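# Swap red notepad in folder for yellow one

## Task

Remove the red notepad from the folder and set it somewhere clear of the folder; then place the yellow notepad inside the folder, leaving behind the block it currently rests on, and let the folder close over the yellow notepad so that no part of it protrudes.

## Robot and tools

Robot: two arms, left_arm and right_arm, each ending in a five-finger hand (left_arm has a left hand, mirrored). Bases in the scene frame: left_arm at (-0.003, +0.487, 0) m, right_arm at (-0.037, -0.322, +0.001) m, both facing nearly along +x. A fixed post stands behind the arms.

Frame: scene frame, origin at table-top height midway between the nominal bases; +x out over the table, +y toward left_arm, +z up. Image left/right does not match arm names. Positions are in metres, orientations as quat_wxyz. Each hand has a hand point 0.05 m in front of the palm: its +z runs along the straight fingers, +y out of the palm, +x across the palm (away from the thumb on the right hand, toward it on the left). Fingers reach 6-7 cm past the point and sit about 6 cm behind it along -y. A bracket on the little-finger side of the wrist can strike things, and with fingers level the wrist may hang lower than the hand and touch the table first.

The 28-number row (used by execute_actions and move), each number in [-1, 1], left arm first: left dx, dy, dz, rx, ry, rz; left little, ring, middle, index, thumb_bend, thumb_turn; left force_limit, speed; then the same 14 for the right arm. The six pose numbers are offsets, not poses: measured along scene axes from that arm's Hand target as it stood when the call or action began, with 1.0 = 0.6 m of travel or 180 degrees. rx, ry, rz form a single rotation vector, turning about the Hand target's position. Sending all six as 0 asks nothing new of that arm. Repeating an offset in a new call moves further. Commanded orientation is clipped to within 32 degrees of the measured one per step.

Hand numbers are absolute targets, not offsets: each finger +1 straight/open, -1 curled; thumb_bend +1 straight, -1 fully bent; thumb_turn +1 beside the palm, -1 opposite the fingers. force_limit maps -1 to about 0 N and +1 to 10 N at the fingertip (15 N for both thumb motors). speed goes from near zero at -1 to full at +0.48 and above; use about -0.94 or lower for a gentle grip. There is no 'no change' value: to keep a hand as is, resend its last executed eight numbers (or, before any, its hand_measured plus hand_force_limit and hand_speed). With the thumb turned in, the hand grips objects roughly 3.5-6.5 cm thick; thumb tip and index pad can pinch a light thin item.

Tools:
execute_actions(actions, cameras): actions is a list of actions; each action is up to 15 rows, one per 1/30 s step, the last row held to step 15. Every row is an offset from the start-of-action Hand target. An empty list returns camera images and full state.
move(target, speed, blend, stop_force, zero, blocking, cameras): drives straight paths toward target, one row or a list of up to 15 rows, all offsets counted from the same starting Hand targets. speed in m/s (0.002 to 3.6, default 0.25; turning limited to twice that in rad/s), one value or one per target. blend in m rounds corners in a list (0 = stop at each). stop_force in N (3 to 120, both arms) ends an arm's path when its wrist sensor feels that much push against its motion; use with slow speeds (about 0.005 m/s) for gentle contact; tool numbers must be identical across all targets then. zero (default true) re-zeroes the sensor first. blocking=false returns early while the move continues (not allowed with stop_force). Paths do not avoid obstacles or the other arm; moves longer than 10 s are cut short. Moves taking the wrist near its base axis are refused.
wait(seconds, cameras): lets time pass with no new command.
stop(cameras): brakes a running move.
zoom_image(camera, region): enlarges [x0, y0, x1, y1] pixels (max 504 per side) of the latest image of cam_head_left, cam_head_right, cam_high, cam_left_wrist or cam_right_wrist.
show_instructions(): shows the reference images.
zero_wrist_force(arm): re-zeroes left_arm's or right_arm's wrist sensor.
finished_scene(scene): ends the scene for good; the goal must already hold without the robot.

Results: end_effector_position and quat, velocities, Hand target (the last commanded pose after clipping; next offsets count from it; the hand may settle short of it), joint positions and torques, Wrist force/torque in the end effector's own axes plus the peak since last shown, and per-motor hand_measured, hand_stopped_by (moving, target, force, stalled, fault) and hand_load_n (a lost grip shows as load near 0). move adds a 'move:' line: done, off_target, moving, held or fault, plus limits such as paced or held.

Avoid: letting anything leave the table; dropping or releasing moving items; fast impacts, slams or pressing past firm contact (the arms are stiff; about 150 N of outside force or joint overload stops an arm for 10 s); arms or hands touching each other; closing a hand on the other hand; heavy finger loads; long stretched or pushing holds that heat motors toward 85 °C. Loose objects may get small random nudges.

Each tool is called as a command line: name --argument value for each argument, lists and objects as JSON in quotes; but a table of rows of numbers goes row by row, as --pt "numbers of a row", without its own name.

Reference images:

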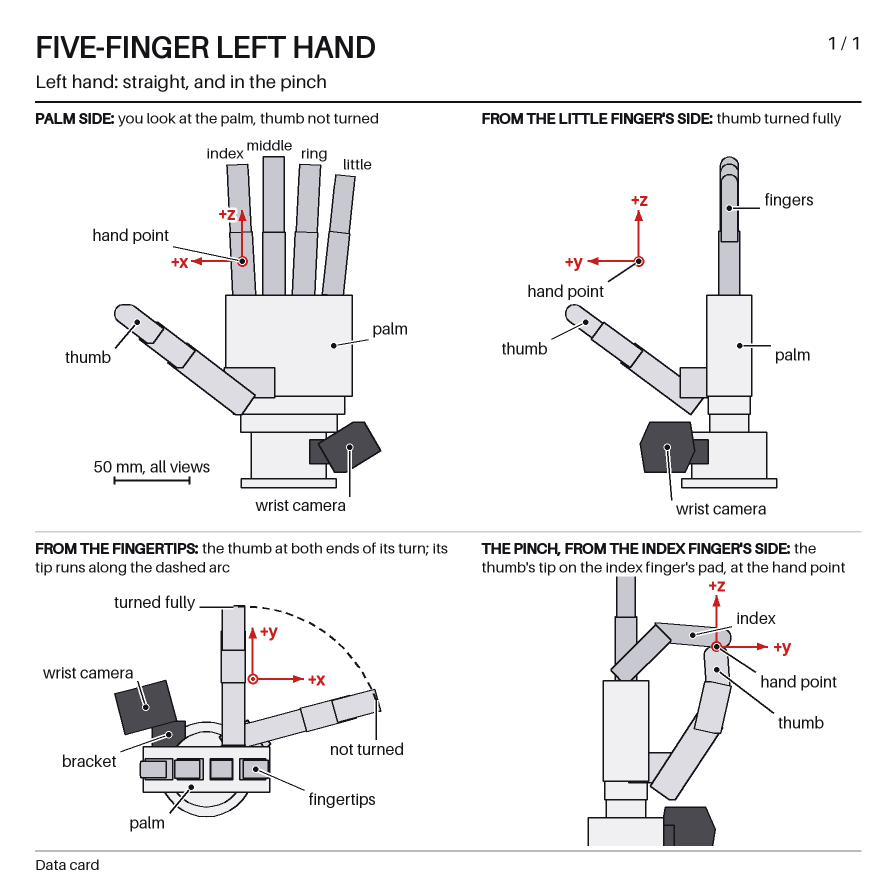

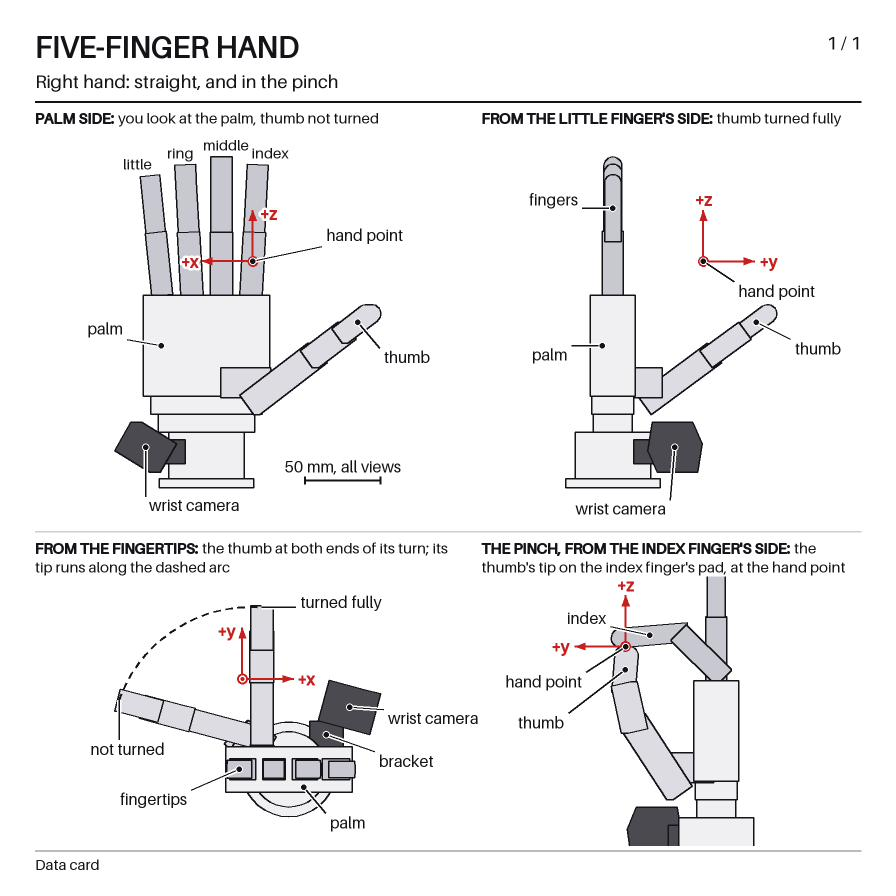

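## Session

execute_actions --actions '[]'

Scene clock: 0.00 s.
left_arm: end_effector_position=(+0.9032, +0.0278, +0.1425) hand_measured=(+1.000, +1.000, +1.000, +1.000, +1.000, +1.000) hand_load_n=(+0.0, +0.0, +0.0, +0.0, +0.0, +0.0) hand_stopped_by=(target, target, target, target, target, target) hand_force_limit=0.00 hand_speed=-0.80 end_effector_quat_wxyz=(+0.669, +0.501, +0.481, -0.267) | right_arm: end_effector_position=(+0.0706, -0.0347, +0.1146) hand_measured=(+1.000, +1.000, +1.000, +1.000, +1.000, +1.000) hand_load_n=(+0.0, +0.0, +0.0, +0.0, +0.0, +0.0) hand_stopped_by=(target, target, target, target, target, target) hand_force_limit=0.00 hand_speed=-0.80 end_effector_quat_wxyz=(-0.213, +0.299, +0.899, -0.241)
Joint positions: left_arm=[2.949 -2.741 -0.636 3.448 -0.542 -1.205] | right_arm=[0.699 -1.193 1.931 1.478 1.458 -0.254]
Joint velocities: within noise
Joint torques (N m): no reading
Motor temperatures (°C): left_arm=[36 30 43 42 44 31] | right_arm=[39 38 37 36 41 49]
Wrist force (N): no reading
Wrist torque (N m): no reading
Wrist force, peak (N): no reading
Hand target: left_arm +0.9032, +0.0278, +0.1425; +0.669, +0.501, +0.481, -0.267 | right_arm +0.0706, -0.0347, +0.1146; -0.213, +0.299, +0.899, -0.241

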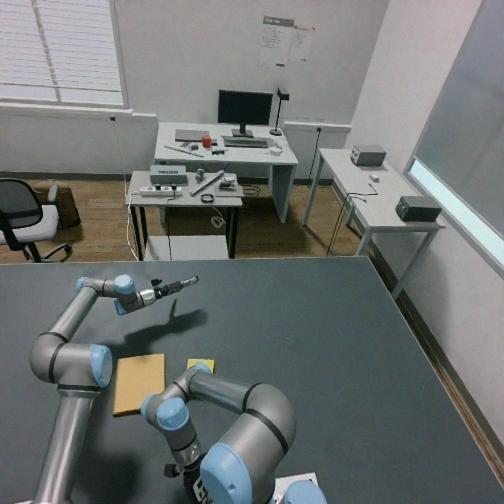

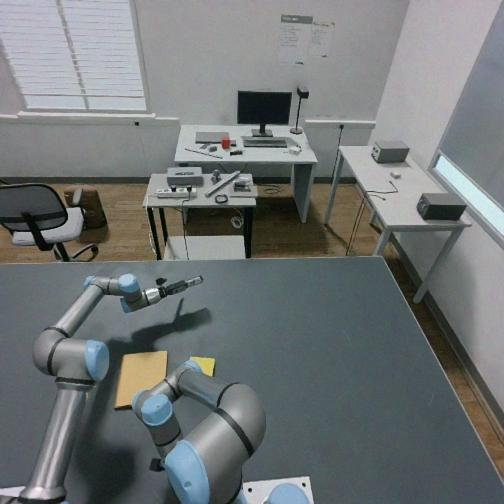

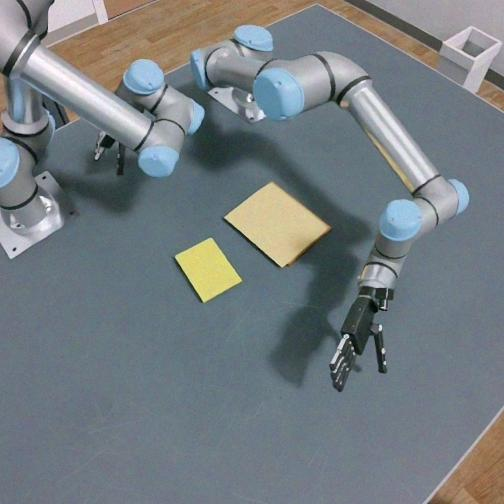

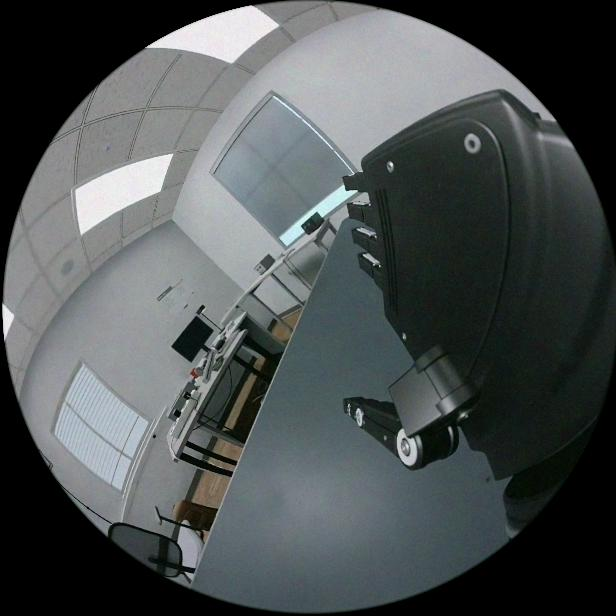

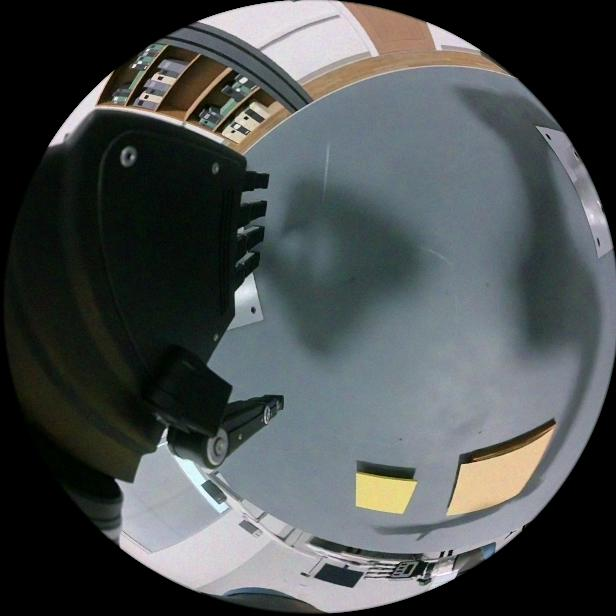

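zoom_image --camera "cam_high" --region '[160, 160, 350, 320]'

zoom_image --camera "cam_right_wrist" --region '[330, 400, 580, 560]'

zoom_image --camera "cam_head_left" --region '[90, 330, 240, 430]'

zoom_image --camera "cam_head_right" --region '[90, 330, 240, 430]'

Scaled by 2.653 from the camera's image (finer frame: 720x720).

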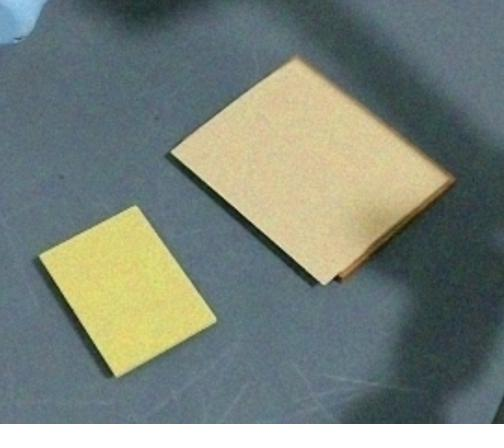

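Scaled by 2.016 from the camera's image (finer frame: 880x880).

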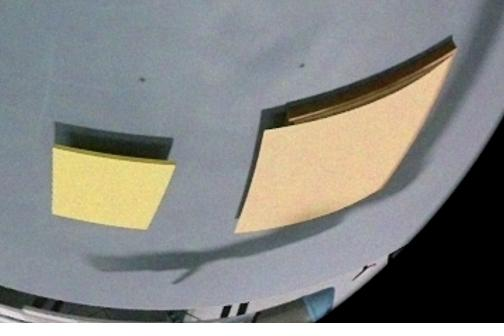

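Scaled by 3.360 from the camera's image (finer frame: 720x720).

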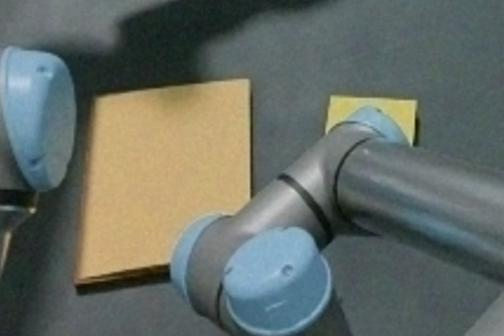

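Scaled by 3.360 from the camera's image (finer frame: 720x720).

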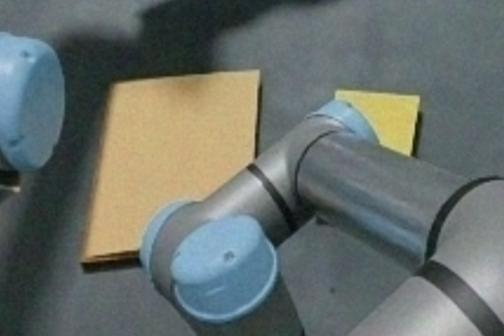

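move --target '[0,0,0,0,0,0,1,1,1,1,1,1,0,-0.8,0.382,0.141,0.309,0.159,-0.1405,0.197,1,1,1,1,1,1,0,-0.8]' --cameras '["all"]'

Scene clock: 10.53 s.
left_arm: end_effector_position=(+0.9032, +0.0278, +0.1425) hand_measured=(+1.000, +1.000, +1.000, +1.000, +1.000, +1.000) hand_load_n=(+0.0, +0.0, +0.0, +0.0, +0.0, +0.0) hand_stopped_by=(target, target, target, target, target, target) hand_force_limit=0.00 hand_speed=-0.80 end_effector_quat_wxyz=(+0.669, +0.501, +0.481, -0.267) | right_arm: end_effector_position=(+0.2998, +0.0499, +0.2999) hand_measured=(+1.000, +1.000, +1.000, +1.000, +1.000, +1.000) hand_load_n=(+0.0, +0.0, +0.0, +0.0, +0.0, +0.0) hand_stopped_by=(target, target, target, target, target, target) hand_force_limit=0.00 hand_speed=-0.80 end_effector_quat_wxyz=(+0.000, +0.000, +1.000, +0.000)
Joint positions: left_arm=[2.949 -2.741 -0.636 3.448 -0.542 -1.205] | right_arm=[0.47 -1.275 1.326 1.52 1.571 -1.087]
Joint torques (N m): left_arm=[0.27 61.45 19.05 1.12 -0.09 0.24] | right_arm=[9.46 -39.53 -26.62 4.28 2.22 -1.65]
Wrist force (N): left_arm=[0.0 0.2 0.1] | right_arm=[-0.5 0.7 0.7]
Wrist torque (N m): left_arm=[0.02 0.01 0.00] | right_arm=[-0.05 0.01 0.01]
Wrist force, peak (N): left_arm=[-0.3 0.3 -0.1] | right_arm=[-1.5 0.6 0.2]
Hand target: left_arm +0.9032, +0.0278, +0.1425; +0.669, +0.501, +0.481, -0.267 | right_arm +0.2998, +0.0499, +0.3000; +0.000, +0.000, +1.000, +0.000
Off the commanded pose: left_arm 0.000 m, 0 deg | right_arm 0.000 m, 0 deg.
move: done
cam_right_wrist: T_world_to_cam=[[-0.22277, 0.97395, -0.04229, 0.03532], [0.81557, 0.20996, 0.53922, -0.42724], [0.53405, 0.08563, -0.8411, 0.20805]] pos_world=[0.24521, 0.03749, 0.40686]

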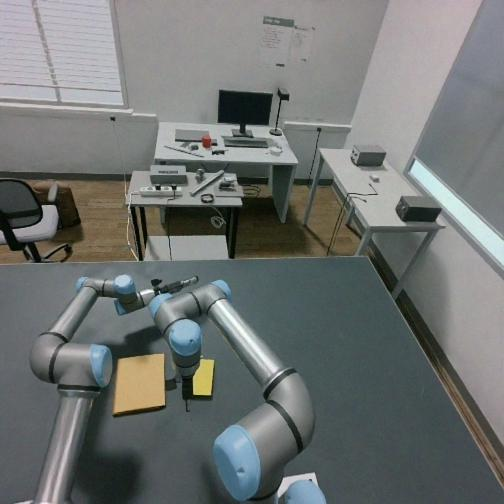

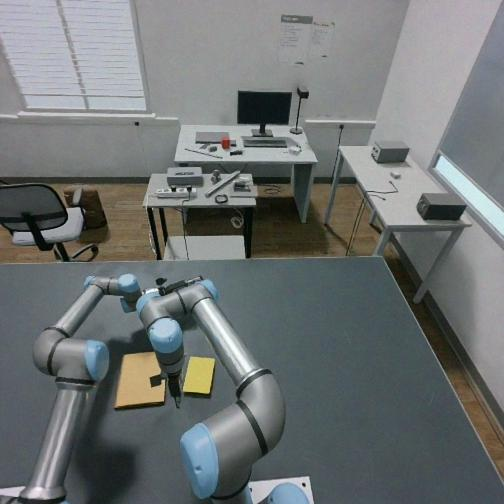

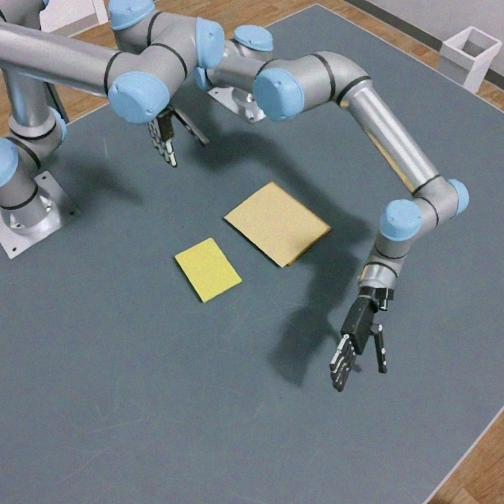

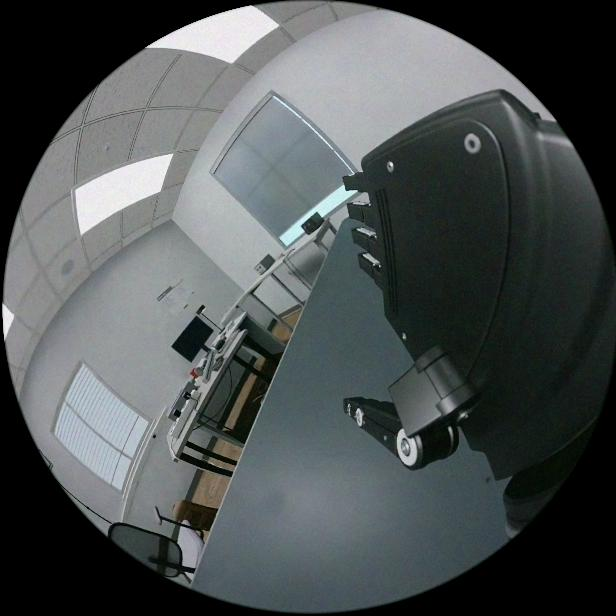

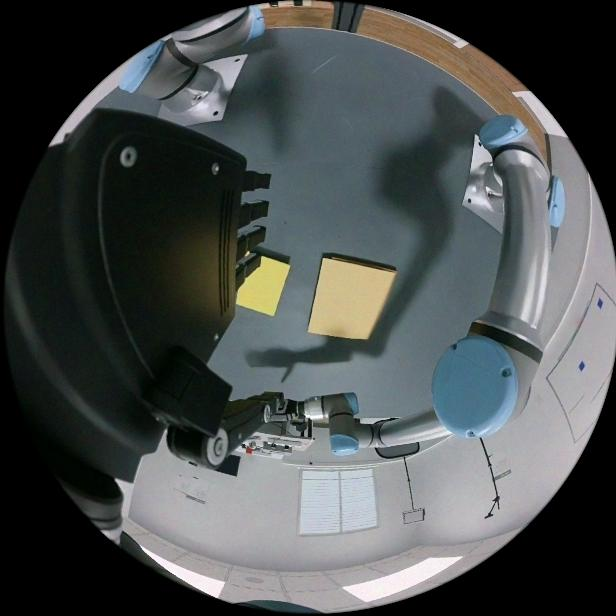

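zoom_image --camera "cam_right_wrist" --region '[220, 230, 420, 350]'

zoom_image --camera "cam_high" --region '[210, 170, 345, 280]'

Scaled by 2.520 from the camera's image (finer frame: 880x880).

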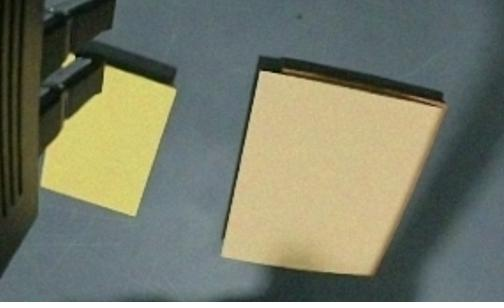

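Scaled by 3.733 from the camera's image (finer frame: 720x720).

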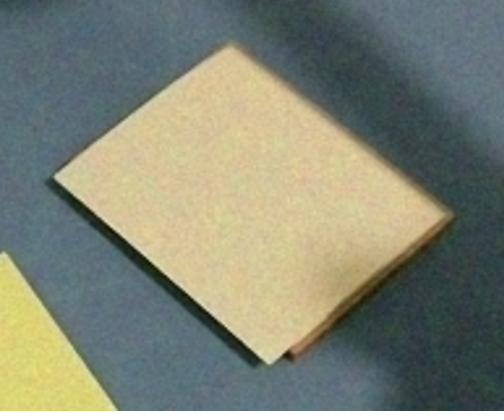

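move --target '[0,0,0,0,0,0,1,1,1,1,1,1,0,-0.8,0.267,-0.25,-0.083,0.385,0.385,-0.385,1,1,1,1,1,1,0,-0.8]' --cameras '["cam_right_wrist","cam_high"]'

Scene clock: 19.10 s.
left_arm: end_effector_position=(+0.9032, +0.0278, +0.1425) hand_measured=(+1.000, +1.000, +1.000, +1.000, +1.000, +1.000) hand_load_n=(+0.5, +0.0, +0.0, +0.0, +0.0, +0.0) hand_stopped_by=(target, target, target, target, target, target) hand_force_limit=0.00 hand_speed=-0.80 end_effector_quat_wxyz=(+0.669, +0.501, +0.481, -0.267) | right_arm: end_effector_position=(+0.4600, -0.1002, +0.2501) hand_measured=(+1.000, +1.000, +1.000, +1.000, +1.000, +1.000) hand_load_n=(+0.0, +0.0, +0.0, +0.0, +0.0, +0.0) hand_stopped_by=(target, target, target, target, target, target) hand_force_limit=0.00 hand_speed=-0.80 end_effector_quat_wxyz=(+0.500, -0.500, -0.500, -0.500)
Joint positions: left_arm=[2.949 -2.741 -0.636 3.448 -0.542 -1.205] | right_arm=[-0.388 -1.012 2.072 2.08 0.374 -1.569]
Joint torques (N m): left_arm=[-0.12 61.94 19.28 1.05 -0.11 0.25] | right_arm=[10.09 -39.76 -10.38 1.7 0.54 0.43]
Wrist force (N): left_arm=[0.0 -0.1 -0.2] | right_arm=[2.2 1.0 1.0]
Wrist torque (N m): left_arm=[-0.01 0.00 0.00] | right_arm=[0.10 -0.21 0.05]
Wrist force, peak (N): left_arm=[-0.3 -0.4 0.0] | right_arm=[2.2 1.5 1.3]
Hand target: left_arm +0.9032, +0.0278, +0.1425; +0.669, +0.501, +0.481, -0.267 | right_arm +0.4600, -0.1001, +0.2502; +0.500, -0.500, -0.500, -0.500
Off the commanded pose: left_arm 0.000 m, 0 deg | right_arm 0.000 m, 0 deg.
move: done
cam_right_wrist: T_world_to_cam=[[0.97396, 0.04184, 0.22283, -0.49516], [0.20976, -0.53927, -0.81559, 0.04295], [0.08604, 0.84109, -0.534, 0.29836]] pos_world=[0.44759, -0.20706, 0.30469]
Images, in order (width x height): cam_high 504x504, cam_right_wrist 616x616.

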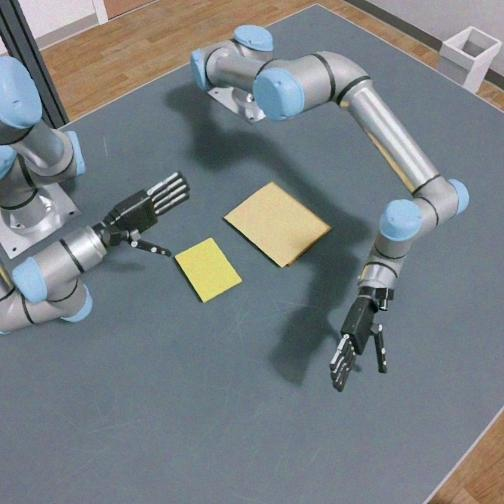

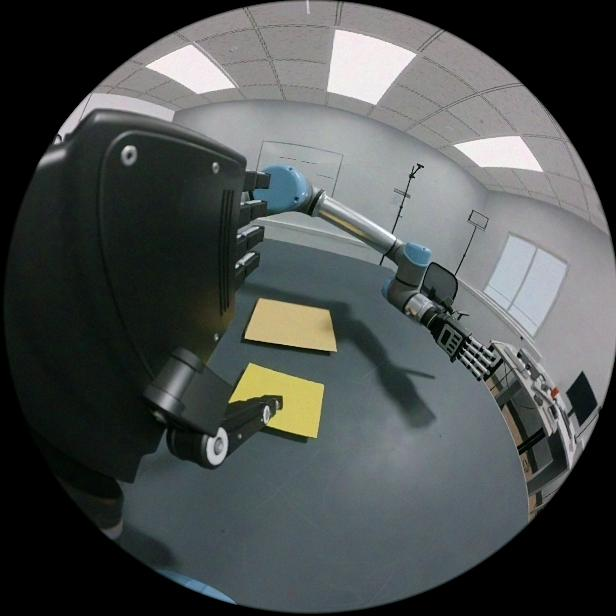

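zoom_image --camera "cam_right_wrist" --region '[220, 280, 360, 450]'

zoom_image --camera "cam_right_wrist" --region '[235, 290, 345, 360]'

Scaled by 2.965 from the camera's image (finer frame: 880x880).

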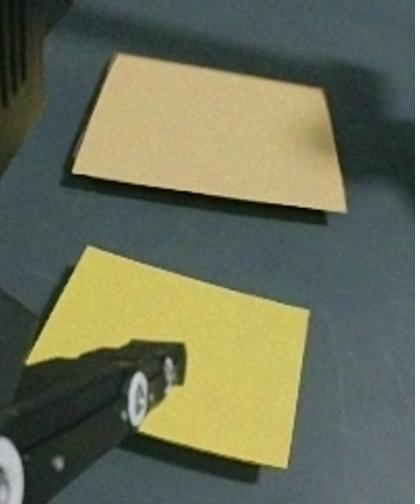

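Scaled by 4.582 from the camera's image (finer frame: 880x880).

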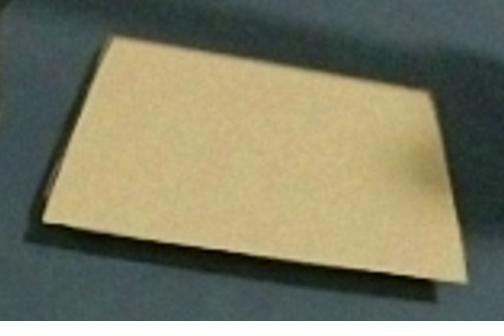

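move --pt "0 0 0 0 0 0 1 1 1 1 1 1 0 -0.8 -0.3 0.317 0.1 0.707 0.707 0 1 1 1 1 1 1 0 -0.8" --pt "0 0 0 0 0 0 1 1 1 1 1 1 0 -0.8 -0.267 0.317 -0.19 0.707 0.707 0 1 1 1 1 1 1 0 -0.8" --cameras '["cam_right_wrist","cam_high"]'

Scene clock: 32.30 s.
left_arm: end_effector_position=(+0.9032, +0.0278, +0.1425) hand_measured=(+1.000, +1.000, +1.000, +1.000, +1.000, +1.000) hand_load_n=(+0.0, +0.0, +0.0, +0.0, +0.0, +0.0) hand_stopped_by=(target, target, target, target, target, target) hand_force_limit=0.00 hand_speed=-0.80 end_effector_quat_wxyz=(+0.669, +0.501, +0.481, -0.267) | right_arm: end_effector_position=(+0.2998, +0.0900, +0.1362) hand_measured=(+1.000, +1.000, +1.000, +1.000, +1.000, +1.000) hand_load_n=(+0.0, +0.0, +0.0, +0.0, +0.0, +0.0) hand_stopped_by=(target, target, target, target, target, target) hand_force_limit=0.00 hand_speed=-0.80 end_effector_quat_wxyz=(+0.707, +0.000, +0.707, +0.000)
Joint positions: left_arm=[2.949 -2.741 -0.636 3.448 -0.542 -1.205] | right_arm=[0.938 -1.18 2.29 5.172 2.521 -1.572]
Joint torques (N m): left_arm=[0.43 61.72 18.88 1.18 -0.04 0.39] | right_arm=[11.76 -19.4 -20.07 -2.56 2.44 2.04]
Wrist force (N): left_arm=[0.0 -0.1 0.0] | right_arm=[-2.6 -0.2 0.6]
Wrist torque (N m): left_arm=[-0.02 0.00 0.01] | right_arm=[-0.02 0.25 0.22]
Wrist force, peak (N): left_arm=[-0.3 -0.3 0.1] | right_arm=[-4.3 0.0 0.4]
Hand target: left_arm +0.9032, +0.0278, +0.1425; +0.669, +0.501, +0.481, -0.267 | right_arm +0.2998, +0.0901, +0.1362; +0.707, +0.000, +0.707, +0.000
Off the commanded pose: left_arm 0.000 m, 0 deg | right_arm 0.000 m, 0 deg.
move: done
cam_right_wrist: T_world_to_cam=[[0.04198, 0.97383, -0.22335, -0.06543], [-0.53936, 0.21026, 0.8154, 0.02115], [0.84103, 0.08624, 0.53407, -0.21245]] pos_world=[0.19284, 0.07759, 0.0816]
Images, in order (width x height): cam_high 504x504, cam_right_wrist 616x616.

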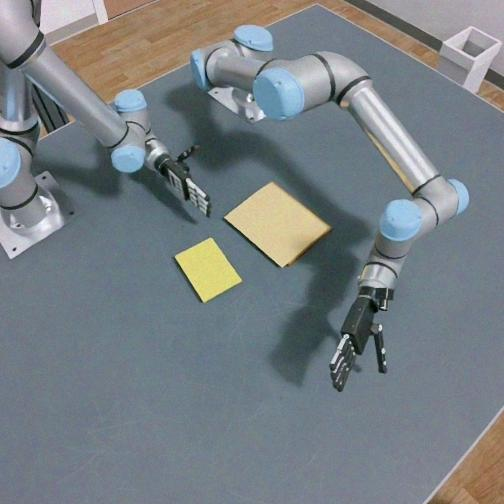

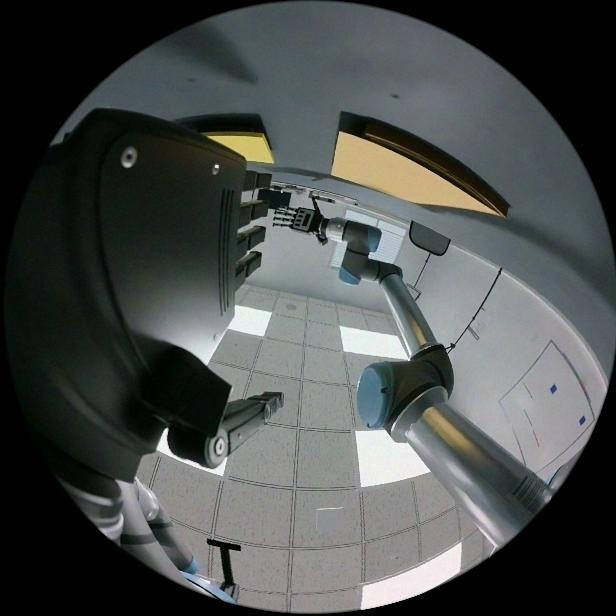

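zoom_image --camera "cam_right_wrist" --region '[320, 100, 520, 230]'

zoom_image --camera "cam_right_wrist" --region '[190, 100, 290, 180]'

Scaled by 2.520 from the camera's image (finer frame: 880x880).

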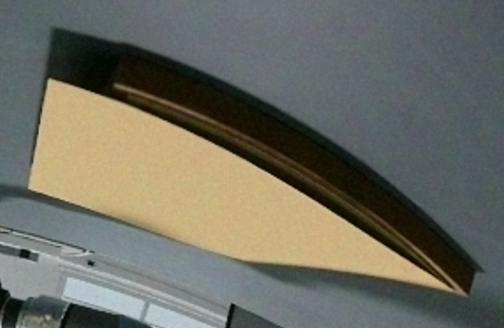

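Scaled by 5.040 from the camera's image (finer frame: 880x880).

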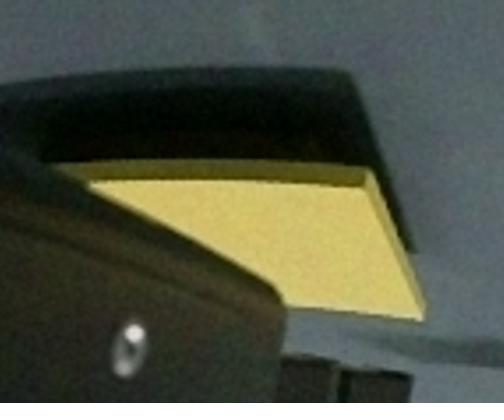

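move --pt "0 0 0 0 0 0 1 1 1 1 1 1 0 -0.8 0.15 -0.0835 0.2 0 0.5 0 -1 -1 -1 -0.15 1 1 0 -0.2" --pt "0 0 0 0 0 0 1 1 1 1 1 1 0 -0.8 0.3337 -0.0835 0.15 0 0.5 0 -1 -1 -1 -0.15 1 1 0 -0.2" --pt "0 0 0 0 0 0 1 1 1 1 1 1 0 -0.8 0.3337 -0.0835 -0.060 0 0.5 0 -1 -1 -1 -0.15 1 1 0 -0.2" --blend '[0.03,0.03,0]' --cameras '["cam_right_wrist","cam_high"]'

Scene clock: 52.60 s.
left_arm: end_effector_position=(+0.9032, +0.0278, +0.1425) hand_measured=(+1.000, +1.000, +1.000, +1.000, +1.000, +1.000) hand_load_n=(+0.0, +0.0, +0.0, +0.0, +0.0, +0.0) hand_stopped_by=(target, target, target, target, target, target) hand_force_limit=0.00 hand_speed=-0.80 end_effector_quat_wxyz=(+0.669, +0.501, +0.481, -0.267) | right_arm: end_effector_position=(+0.4998, +0.0399, +0.0997) hand_measured=(-1.000, -1.000, -1.000, -0.150, +1.000, +1.000) hand_load_n=(+0.0, +0.0, +0.0, +0.0, +0.0, +0.0) hand_stopped_by=(target, target, target, target, target, target) hand_force_limit=0.00 hand_speed=-0.20 end_effector_quat_wxyz=(+0.376, +0.026, +0.909, +0.179) end_effector_velocity=(+0.000, +0.000, +0.000) end_effector_angular_velocity=(-0.006, -0.002, +0.001)
Joint positions: left_arm=[2.949 -2.741 -0.636 3.448 -0.542 -1.205] | right_arm=[0.257 -1.168 1.884 6.284 1.461 -1.193]
Joint velocities: left_arm=[within noise] | right_arm=[0.001 0 0 0 0.005 -0.005]
Joint torques (N m): left_arm=[-0.31 61.96 19.9 1.12 -0.08 0.62] | right_arm=[10.72 -24.36 -7.13 -0.31 2.43 -2.31]
Wrist force (N): left_arm=[-0.1 -0.2 0.0] | right_arm=[-2.5 0.2 0.8]
Wrist torque (N m): left_arm=[-0.03 0.01 0.00] | right_arm=[-0.09 0.21 0.15]
Wrist force, peak (N): left_arm=[-0.3 -0.2 0.1] | right_arm=[-3.8 0.3 1.2]
Hand target: left_arm +0.9032, +0.0278, +0.1425; +0.669, +0.501, +0.481, -0.267 | right_arm +0.5000, +0.0400, +0.1002; +0.136, +0.009, +0.989, +0.065
Off the commanded pose: left_arm 0.000 m, 0 deg | right_arm 0.001 m, 49 deg; orientation clipped.
joint sent to its limit (right arm) — joint 4 (wrist 1), upper limit. The joint targets are off in orientation, not in position.
move: off_target (right_arm); limits=paced
cam_right_wrist: T_world_to_cam=[[-0.21498, 0.96378, 0.15785, 0.0577], [0.19241, -0.11666, 0.97436, -0.19918], [0.95748, 0.23984, -0.16036, -0.35198]] pos_world=[0.38774, 0.00557, 0.12852]
Images, in order (width x height): cam_high 504x504, cam_right_wrist 616x616.

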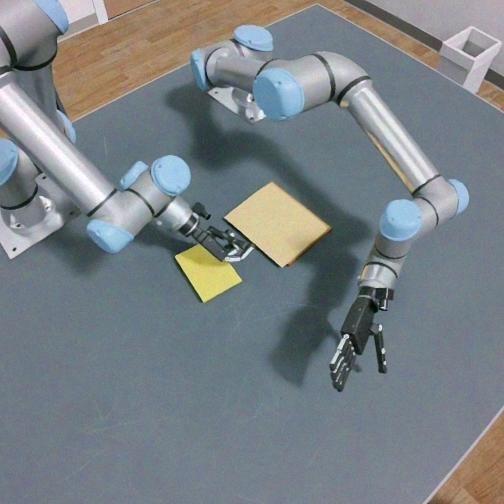

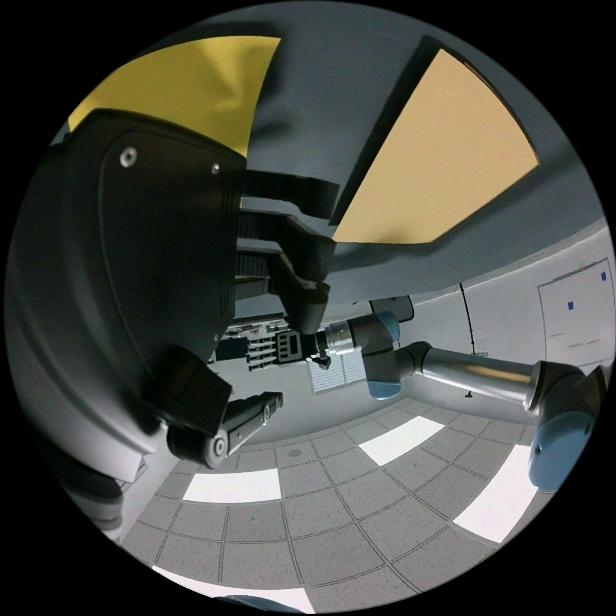

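move --pt "0 0 0 0 0 0 1 1 1 1 1 1 0 -0.8 0 -0.05 0.3 -0.01 -0.1 -0.007 -1 -1 -1 -0.15 1 1 0 -0.2" --pt "0 0 0 0 0 0 1 1 1 1 1 1 0 -0.8 -0.3 -0.1 0.333 -0.0358 -0.4124 -0.0271 -1 -1 -1 -0.15 1 1 0 -0.2" --blend '[0.05,0]'

Scene clock: 57.93 s.
left_arm: end_effector_position=(+0.9032, +0.0278, +0.1425) hand_measured=(+1.000, +1.000, +1.000, +1.000, +1.000, +1.000) hand_load_n=(+0.0, +0.0, +0.0, +0.0, +0.0, +0.0) hand_stopped_by=(target, target, target, target, target, target) hand_force_limit=0.00 hand_speed=-0.80 end_effector_quat_wxyz=(+0.669, +0.501, +0.481, -0.267) | right_arm: end_effector_position=(+0.3200, -0.0199, +0.3000) hand_measured=(-1.000, -1.000, -1.000, -0.150, +1.000, +1.000) hand_load_n=(+0.0, +0.0, +0.0, +0.0, +0.0, +0.0) hand_stopped_by=(target, target, target, target, target, target) hand_force_limit=0.00 hand_speed=-0.20 end_effector_quat_wxyz=(+0.707, +0.000, +0.707, +0.000) end_effector_velocity=(+0.000, +0.000, +0.001) end_effector_angular_velocity=(+0.003, -0.004, +0.000)
Joint positions: left_arm=[2.949 -2.741 -0.636 3.448 -0.542 -1.205] | right_arm=[0.612 -1.821 2.374 5.73 2.196 -1.57]
Joint velocities: left_arm=[within noise] | right_arm=[0 -0.001 0.001 -0.005 0 0]
Joint torques (N m): left_arm=[-0.34 61.83 19.29 1.17 -0.05 0.73] | right_arm=[-11.14 -6.55 -12.83 -3.01 -0.92 -0.47]
Wrist force (N): left_arm=[-0.1 -0.1 0.3] | right_arm=[-2.8 0.5 0.3]
Wrist torque (N m): left_arm=[-0.04 0.02 0.01] | right_arm=[0.16 0.24 0.03]
Wrist force, peak (N): left_arm=[-0.3 -0.1 -0.2] | right_arm=[-3.3 0.3 0.7]
Hand target: left_arm +0.9032, +0.0278, +0.1425; +0.669, +0.501, +0.481, -0.267 | right_arm +0.3200, -0.0200, +0.3000; +0.707, +0.000, +0.707, +0.000
Off the commanded pose: left_arm 0.000 m, 0 deg | right_arm 0.000 m, 0 deg.
move: done

move --target '[0,0,0,0,0,0,1,1,1,1,1,1,0,-0.8,0,0,0.05,-0.3536,-0.3536,0,-1,-1,-1,-0.15,1,1,0,-0.2]'

Scene clock: 62.00 s.
left_arm: end_effector_position=(+0.9032, +0.0278, +0.1425) hand_measured=(+1.000, +1.000, +1.000, +1.000, +1.000, +1.000) hand_load_n=(+0.0, +0.0, +0.0, +0.0, +0.0, +0.5) hand_stopped_by=(target, target, target, target, target, target) hand_force_limit=0.00 hand_speed=-0.80 end_effector_quat_wxyz=(+0.669, +0.501, +0.481, -0.267) | right_arm: end_effector_position=(+0.3201, -0.0201, +0.3299) hand_measured=(-1.000, -1.000, -1.000, -0.150, +1.000, +1.000) hand_load_n=(+0.0, +0.0, +0.0, +0.0, +0.0, +0.0) hand_stopped_by=(target, target, target, target, target, target) hand_force_limit=0.00 hand_speed=-0.20 end_effector_quat_wxyz=(+0.854, -0.353, +0.147, -0.353)
Joint positions: left_arm=[2.949 -2.741 -0.636 3.448 -0.542 -1.205] | right_arm=[-0.052 -1.749 2.749 4.31 1.026 -2.488]
Joint torques (N m): left_arm=[0.28 61.56 19.37 1.21 -0.05 0.73] | right_arm=[7.04 -13.7 -10.57 -2.02 -0.08 -0.17]
Wrist force (N): left_arm=[-0.2 -0.2 -0.1] | right_arm=[-0.1 0.4 0.3]
Wrist torque (N m): left_arm=[-0.02 0.03 -0.01] | right_arm=[0.32 0.04 0.01]
Wrist force, peak (N): left_arm=[-0.3 0.0 0.3] | right_arm=[-3.2 0.6 0.3]
Hand target: left_arm +0.9032, +0.0278, +0.1425; +0.669, +0.501, +0.481, -0.267 | right_arm +0.3200, -0.0200, +0.3300; +0.854, -0.353, +0.147, -0.353
Off the commanded pose: left_arm 0.000 m, 0 deg | right_arm 0.000 m, 0 deg.
move: done

move --pt "0 0 0 0 0 0 1 1 1 1 1 1 0 -0.8 0.1 -0.05 0 -0.3536 -0.3536 0 -1 -1 -1 -0.15 1 1 0 -0.2" --pt "0 0 0 0 0 0 1 1 1 1 1 1 0 -0.8 0.3 0.1 -0.13 0.323 0.782 -0.323 -1 -1 -1 -0.15 1 1 0 -0.2" --pt "0 0 0 0 0 0 1 1 1 1 1 1 0 -0.8 0.3 0.1 -0.383 0.323 0.782 -0.323 -1 -1 -1 -0.15 1 1 0 -0.2" --blend '[0.02,0.02,0]' --cameras '["cam_right_wrist","cam_high"]'

Scene clock: 72.00 s.
left_arm: end_effector_position=(+0.9032, +0.0278, +0.1425) hand_measured=(+1.000, +1.000, +1.000, +1.000, +1.000, +1.000) hand_load_n=(+0.0, +0.0, +0.0, +0.0, +0.0, +0.0) hand_stopped_by=(target, target, target, target, target, target) hand_force_limit=0.00 hand_speed=-0.80 end_effector_quat_wxyz=(+0.669, +0.501, +0.481, -0.267) | right_arm: end_effector_position=(+0.5000, +0.0400, +0.1003) hand_measured=(-1.000, -1.000, -1.000, -0.150, +1.000, +1.000) hand_load_n=(+0.0, +0.0, +0.5, +0.0, +0.0, +0.0) hand_stopped_by=(target, target, target, target, target, target) hand_force_limit=0.00 hand_speed=-0.20 end_effector_quat_wxyz=(+0.001, -0.001, +1.000, +0.000)
Joint positions: left_arm=[2.949 -2.741 -0.636 3.448 -0.542 -1.205] | right_arm=[0.295 -0.792 1.089 1.271 1.571 -1.264]
Joint torques (N m): left_arm=[-0.38 61.39 19.26 1.1 -0.08 0.89] | right_arm=[-10.66 -46.9 -9.97 0.36 -1.59 2.28]
Wrist force (N): left_arm=[-0.1 0.1 0.0] | right_arm=[-0.1 0.7 1.0]
Wrist torque (N m): left_arm=[0.01 0.02 -0.01] | right_arm=[-0.04 -0.09 0.17]
Wrist force, peak (N): left_arm=[-0.4 0.0 0.1] | right_arm=[0.0 0.6 3.0]
Hand target: left_arm +0.9032, +0.0278, +0.1425; +0.669, +0.501, +0.481, -0.267 | right_arm +0.5000, +0.0400, +0.1002; +0.001, -0.001, +1.000, +0.000
Off the commanded pose: left_arm 0.000 m, 0 deg | right_arm 0.000 m, 0 deg.
move: done
cam_right_wrist: T_world_to_cam=[[-0.22504, 0.97341, -0.04286, 0.08232], [0.81438, 0.21206, 0.5402, -0.48038], [0.53492, 0.08666, -0.84045, -0.06647]] pos_world=[0.44529, 0.0275, 0.20716]
Images, in order (width x height): cam_high 504x504, cam_right_wrist 616x616.

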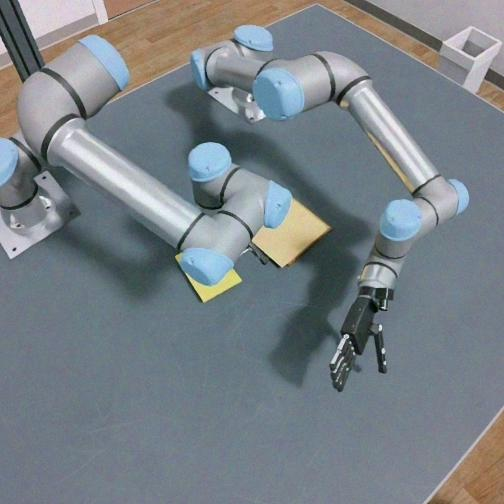

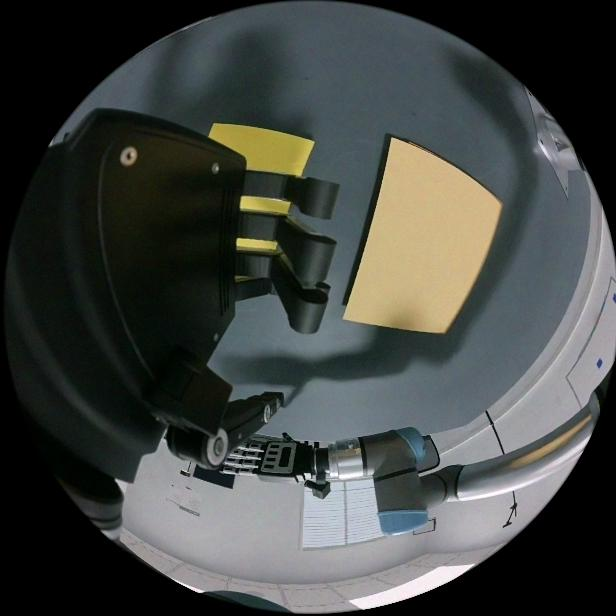

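move --target '[0,0,0,0,0,0,1,1,1,1,1,1,0,-0.8,0,0.01,-0.155,0,0,0,-1,-1,-1,-0.15,1,1,0,-0.2]' --speed 0.02 --stop_force 4 --cameras '["cam_right_wrist"]'

Scene clock: 79.57 s.
left_arm: end_effector_position=(+0.9032, +0.0278, +0.1425) hand_measured=(+1.000, +1.000, +1.000, +1.000, +1.000, +1.000) hand_load_n=(+0.0, +0.0, +0.0, +0.0, -0.5, +0.0) hand_stopped_by=(target, target, target, target, target, target) hand_force_limit=0.00 hand_speed=-0.80 end_effector_quat_wxyz=(+0.669, +0.501, +0.481, -0.267) | right_arm: end_effector_position=(+0.5000, +0.0454, +0.0169) hand_measured=(-1.000, -1.000, -1.000, -0.150, +1.000, +1.000) hand_load_n=(+0.0, +0.0, +0.0, -0.5, +0.0, +0.0) hand_stopped_by=(target, target, target, target, target, target) hand_force_limit=0.00 hand_speed=-0.20 end_effector_quat_wxyz=(+0.001, -0.001, +1.000, +0.000)
Joint positions: left_arm=[2.949 -2.741 -0.636 3.448 -0.542 -1.205] | right_arm=[0.304 -0.705 1.158 1.116 1.571 -1.255]
Joint torques (N m): left_arm=[-0.73 62.07 19.31 1.3 -0.07 1.11] | right_arm=[-9.67 -56.23 -25.38 4.07 -2 -1.47]
Wrist force (N): left_arm=[-0.1 0.1 0.0] | right_arm=[0.2 1.1 -2.0]
Wrist torque (N m): left_arm=[0.01 0.01 0.00] | right_arm=[0.11 -0.03 0.05]
Wrist force, peak (N): left_arm=[-0.3 -0.3 0.0] | right_arm=[-0.4 -4.1 -18.4]
Hand target: left_arm +0.9032, +0.0278, +0.1425; +0.669, +0.501, +0.481, -0.267 | right_arm +0.5000, +0.0454, +0.0169; +0.001, -0.001, +1.000, +0.000 (not the last commanded pose)
Off the commanded pose: left_arm 0.000 m, 0 deg | right_arm 0.010 m, 0 deg.
move: contact (right_arm)
cam_right_wrist: T_world_to_cam=[[-0.22512, 0.97339, -0.04291, 0.07353], [0.81436, 0.21215, 0.5402, -0.43646], [0.53492, 0.08666, -0.84044, -0.13703]] pos_world=[0.44529, 0.0329, 0.12377]

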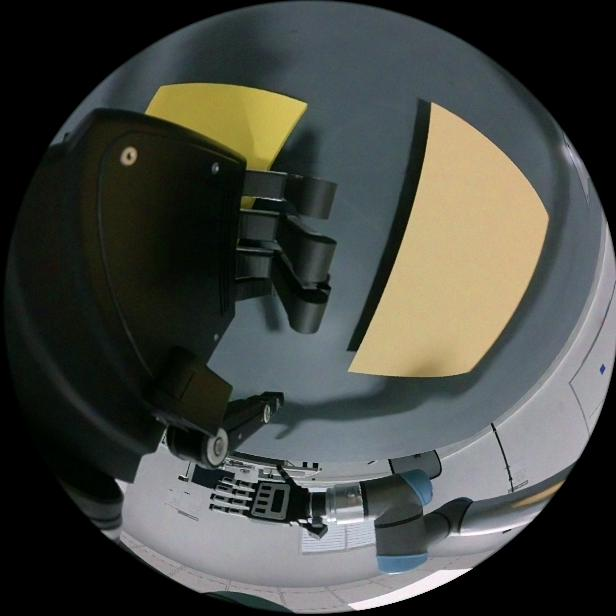

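zoom_image --camera "cam_right_wrist" --region '[240, 160, 460, 390]'

move --target '[0,0,0,0,0,0,1,1,1,1,1,1,0,-0.8,0,0,0.004,0,0,0,-1,-1,-1,-0.15,1,1,0,-0.2]' --speed 0.05

move --target '[0,0,0,0,0,0,1,1,1,1,1,1,0,-0.8,0,0.0727,0,0,0,0,-1,-1,-1,-0.15,1,1,0,-0.2]' --speed 0.01 --stop_force 3 --cameras '["cam_right_wrist","cam_high"]'

Scaled by 2.191 from the camera's image (finer frame: 880x880).

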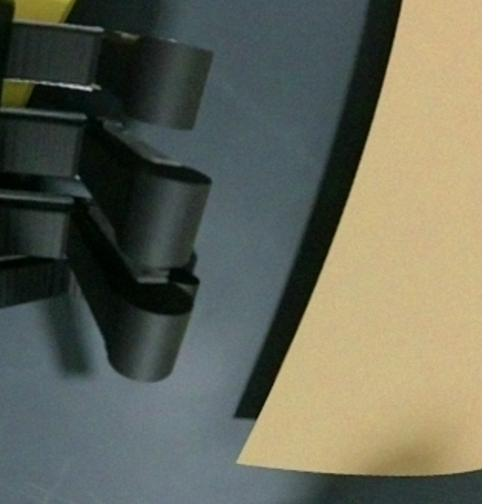

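Scene clock: 81.43 s.
left_arm: end_effector_position=(+0.9032, +0.0278, +0.1425) hand_measured=(+1.000, +1.000, +1.000, +1.000, +1.000, +1.000) hand_load_n=(+0.0, +0.0, +0.0, +0.0, +0.0, +0.0) hand_stopped_by=(target, target, target, target, target, target) hand_force_limit=0.00 hand_speed=-0.80 end_effector_quat_wxyz=(+0.669, +0.501, +0.481, -0.267) | right_arm: end_effector_position=(+0.5001, +0.0454, +0.0194) hand_measured=(-1.000, -1.000, -1.000, -0.150, +1.000, +1.000) hand_load_n=(+0.0, +0.0, +0.0, +0.0, +0.0, +0.0) hand_stopped_by=(target, target, target, target, target, target) hand_force_limit=0.00 hand_speed=-0.20 end_effector_quat_wxyz=(+0.001, -0.001, +1.000, +0.000)
Joint positions: left_arm=[2.949 -2.741 -0.636 3.448 -0.542 -1.205] | right_arm=[0.304 -0.708 1.156 1.121 1.571 -1.255]
Joint torques (N m): left_arm=[-1.55 62.16 19.02 1.23 -0.13 1.03] | right_arm=[-12.11 -41.59 -10.82 0.29 -2 -1.49]
Wrist force (N): left_arm=[-0.1 0.0 -0.1] | right_arm=[0.0 0.8 0.5]
Wrist torque (N m): left_arm=[0.00 0.01 0.00] | right_arm=[-0.01 -0.09 0.04]
Wrist force, peak (N): left_arm=[-0.4 0.1 0.1] | right_arm=[0.2 1.4 -2.0]
Hand target: left_arm +0.9032, +0.0278, +0.1425; +0.669, +0.501, +0.481, -0.267 | right_arm +0.5000, +0.0454, +0.0193; +0.001, -0.001, +1.000, +0.000
Off the commanded pose: left_arm 0.000 m, 0 deg | right_arm 0.000 m, 0 deg.
move: done

Scene clock: 87.03 s.
left_arm: end_effector_position=(+0.9032, +0.0278, +0.1425) hand_measured=(+1.000, +1.000, +1.000, +1.000, +1.000, +1.000) hand_load_n=(+0.5, +0.0, +0.0, +0.0, +0.0, +0.0) hand_stopped_by=(target, target, target, target, target, target) hand_force_limit=0.00 hand_speed=-0.80 end_effector_quat_wxyz=(+0.669, +0.501, +0.481, -0.267) | right_arm: end_effector_position=(+0.5000, +0.0890, +0.0193) hand_measured=(-1.000, -1.000, -1.000, -0.150, +1.000, +1.000) hand_load_n=(+0.0, +0.0, +0.0, +0.0, +0.0, +0.0) hand_stopped_by=(target, target, target, target, target, target) hand_force_limit=0.00 hand_speed=-0.20 end_effector_quat_wxyz=(+0.001, -0.001, +1.000, +0.000)
Joint positions: left_arm=[2.949 -2.741 -0.636 3.448 -0.542 -1.205] | right_arm=[0.374 -0.649 1.043 1.175 1.571 -1.185]
Joint torques (N m): left_arm=[-0.83 61.98 18.93 1.15 -0.02 1.04] | right_arm=[-13.18 -60.04 -7.47 0.19 2.33 -1.46]
Wrist force (N): left_arm=[-0.1 0.0 0.2] | right_arm=[-0.2 0.6 0.7]
Wrist torque (N m): left_arm=[-0.02 0.03 0.00] | right_arm=[-0.03 -0.09 0.03]
Wrist force, peak (N): left_arm=[-0.3 0.0 0.3] | right_arm=[-0.4 1.1 1.0]
Hand target: left_arm +0.9032, +0.0278, +0.1425; +0.669, +0.501, +0.481, -0.267 | right_arm +0.5000, +0.0890, +0.0193; +0.001, -0.001, +1.000, +0.000
Off the commanded pose: left_arm 0.000 m, 0 deg | right_arm 0.000 m, 0 deg.
move: done
cam_right_wrist: T_world_to_cam=[[-0.22504, 0.97341, -0.04286, 0.03115], [0.81438, 0.21206, 0.5402, -0.44701], [0.53492, 0.08666, -0.84045, -0.13879]] pos_world=[0.44529, 0.0765, 0.12616]
Images, in order (width x height): cam_high 504x504, cam_right_wrist 616x616.

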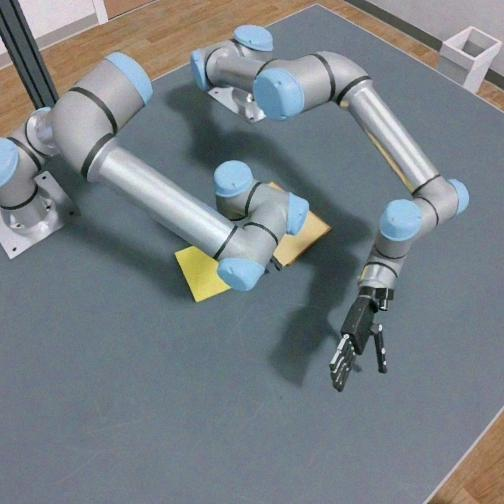

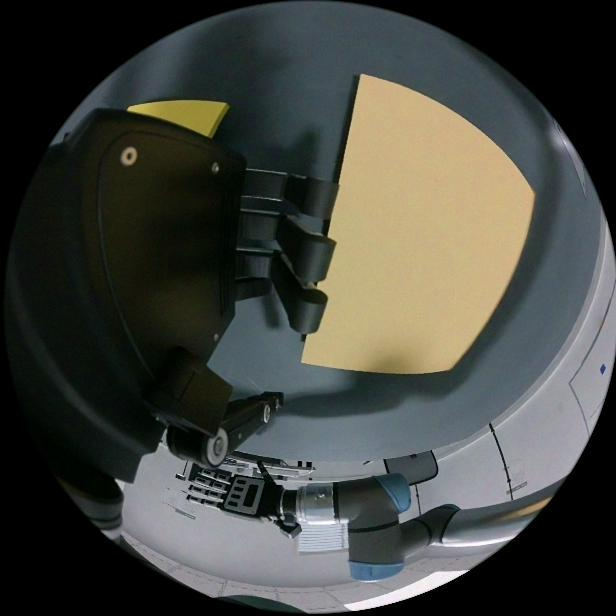

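zoom_image --camera "cam_right_wrist" --region '[230, 150, 390, 380]'

zoom_image --camera "cam_high" --region '[160, 160, 350, 320]'

Scaled by 2.191 from the camera's image (finer frame: 880x880).

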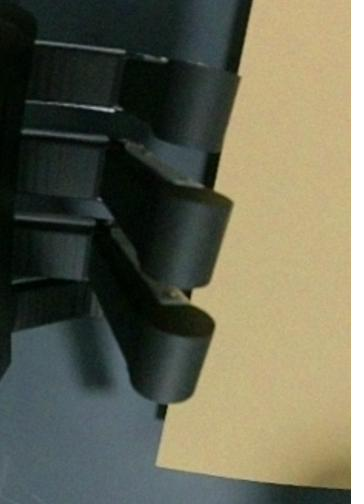

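Scaled by 2.653 from the camera's image (finer frame: 720x720).

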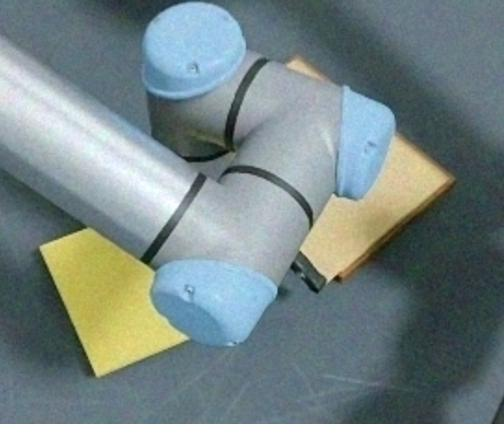

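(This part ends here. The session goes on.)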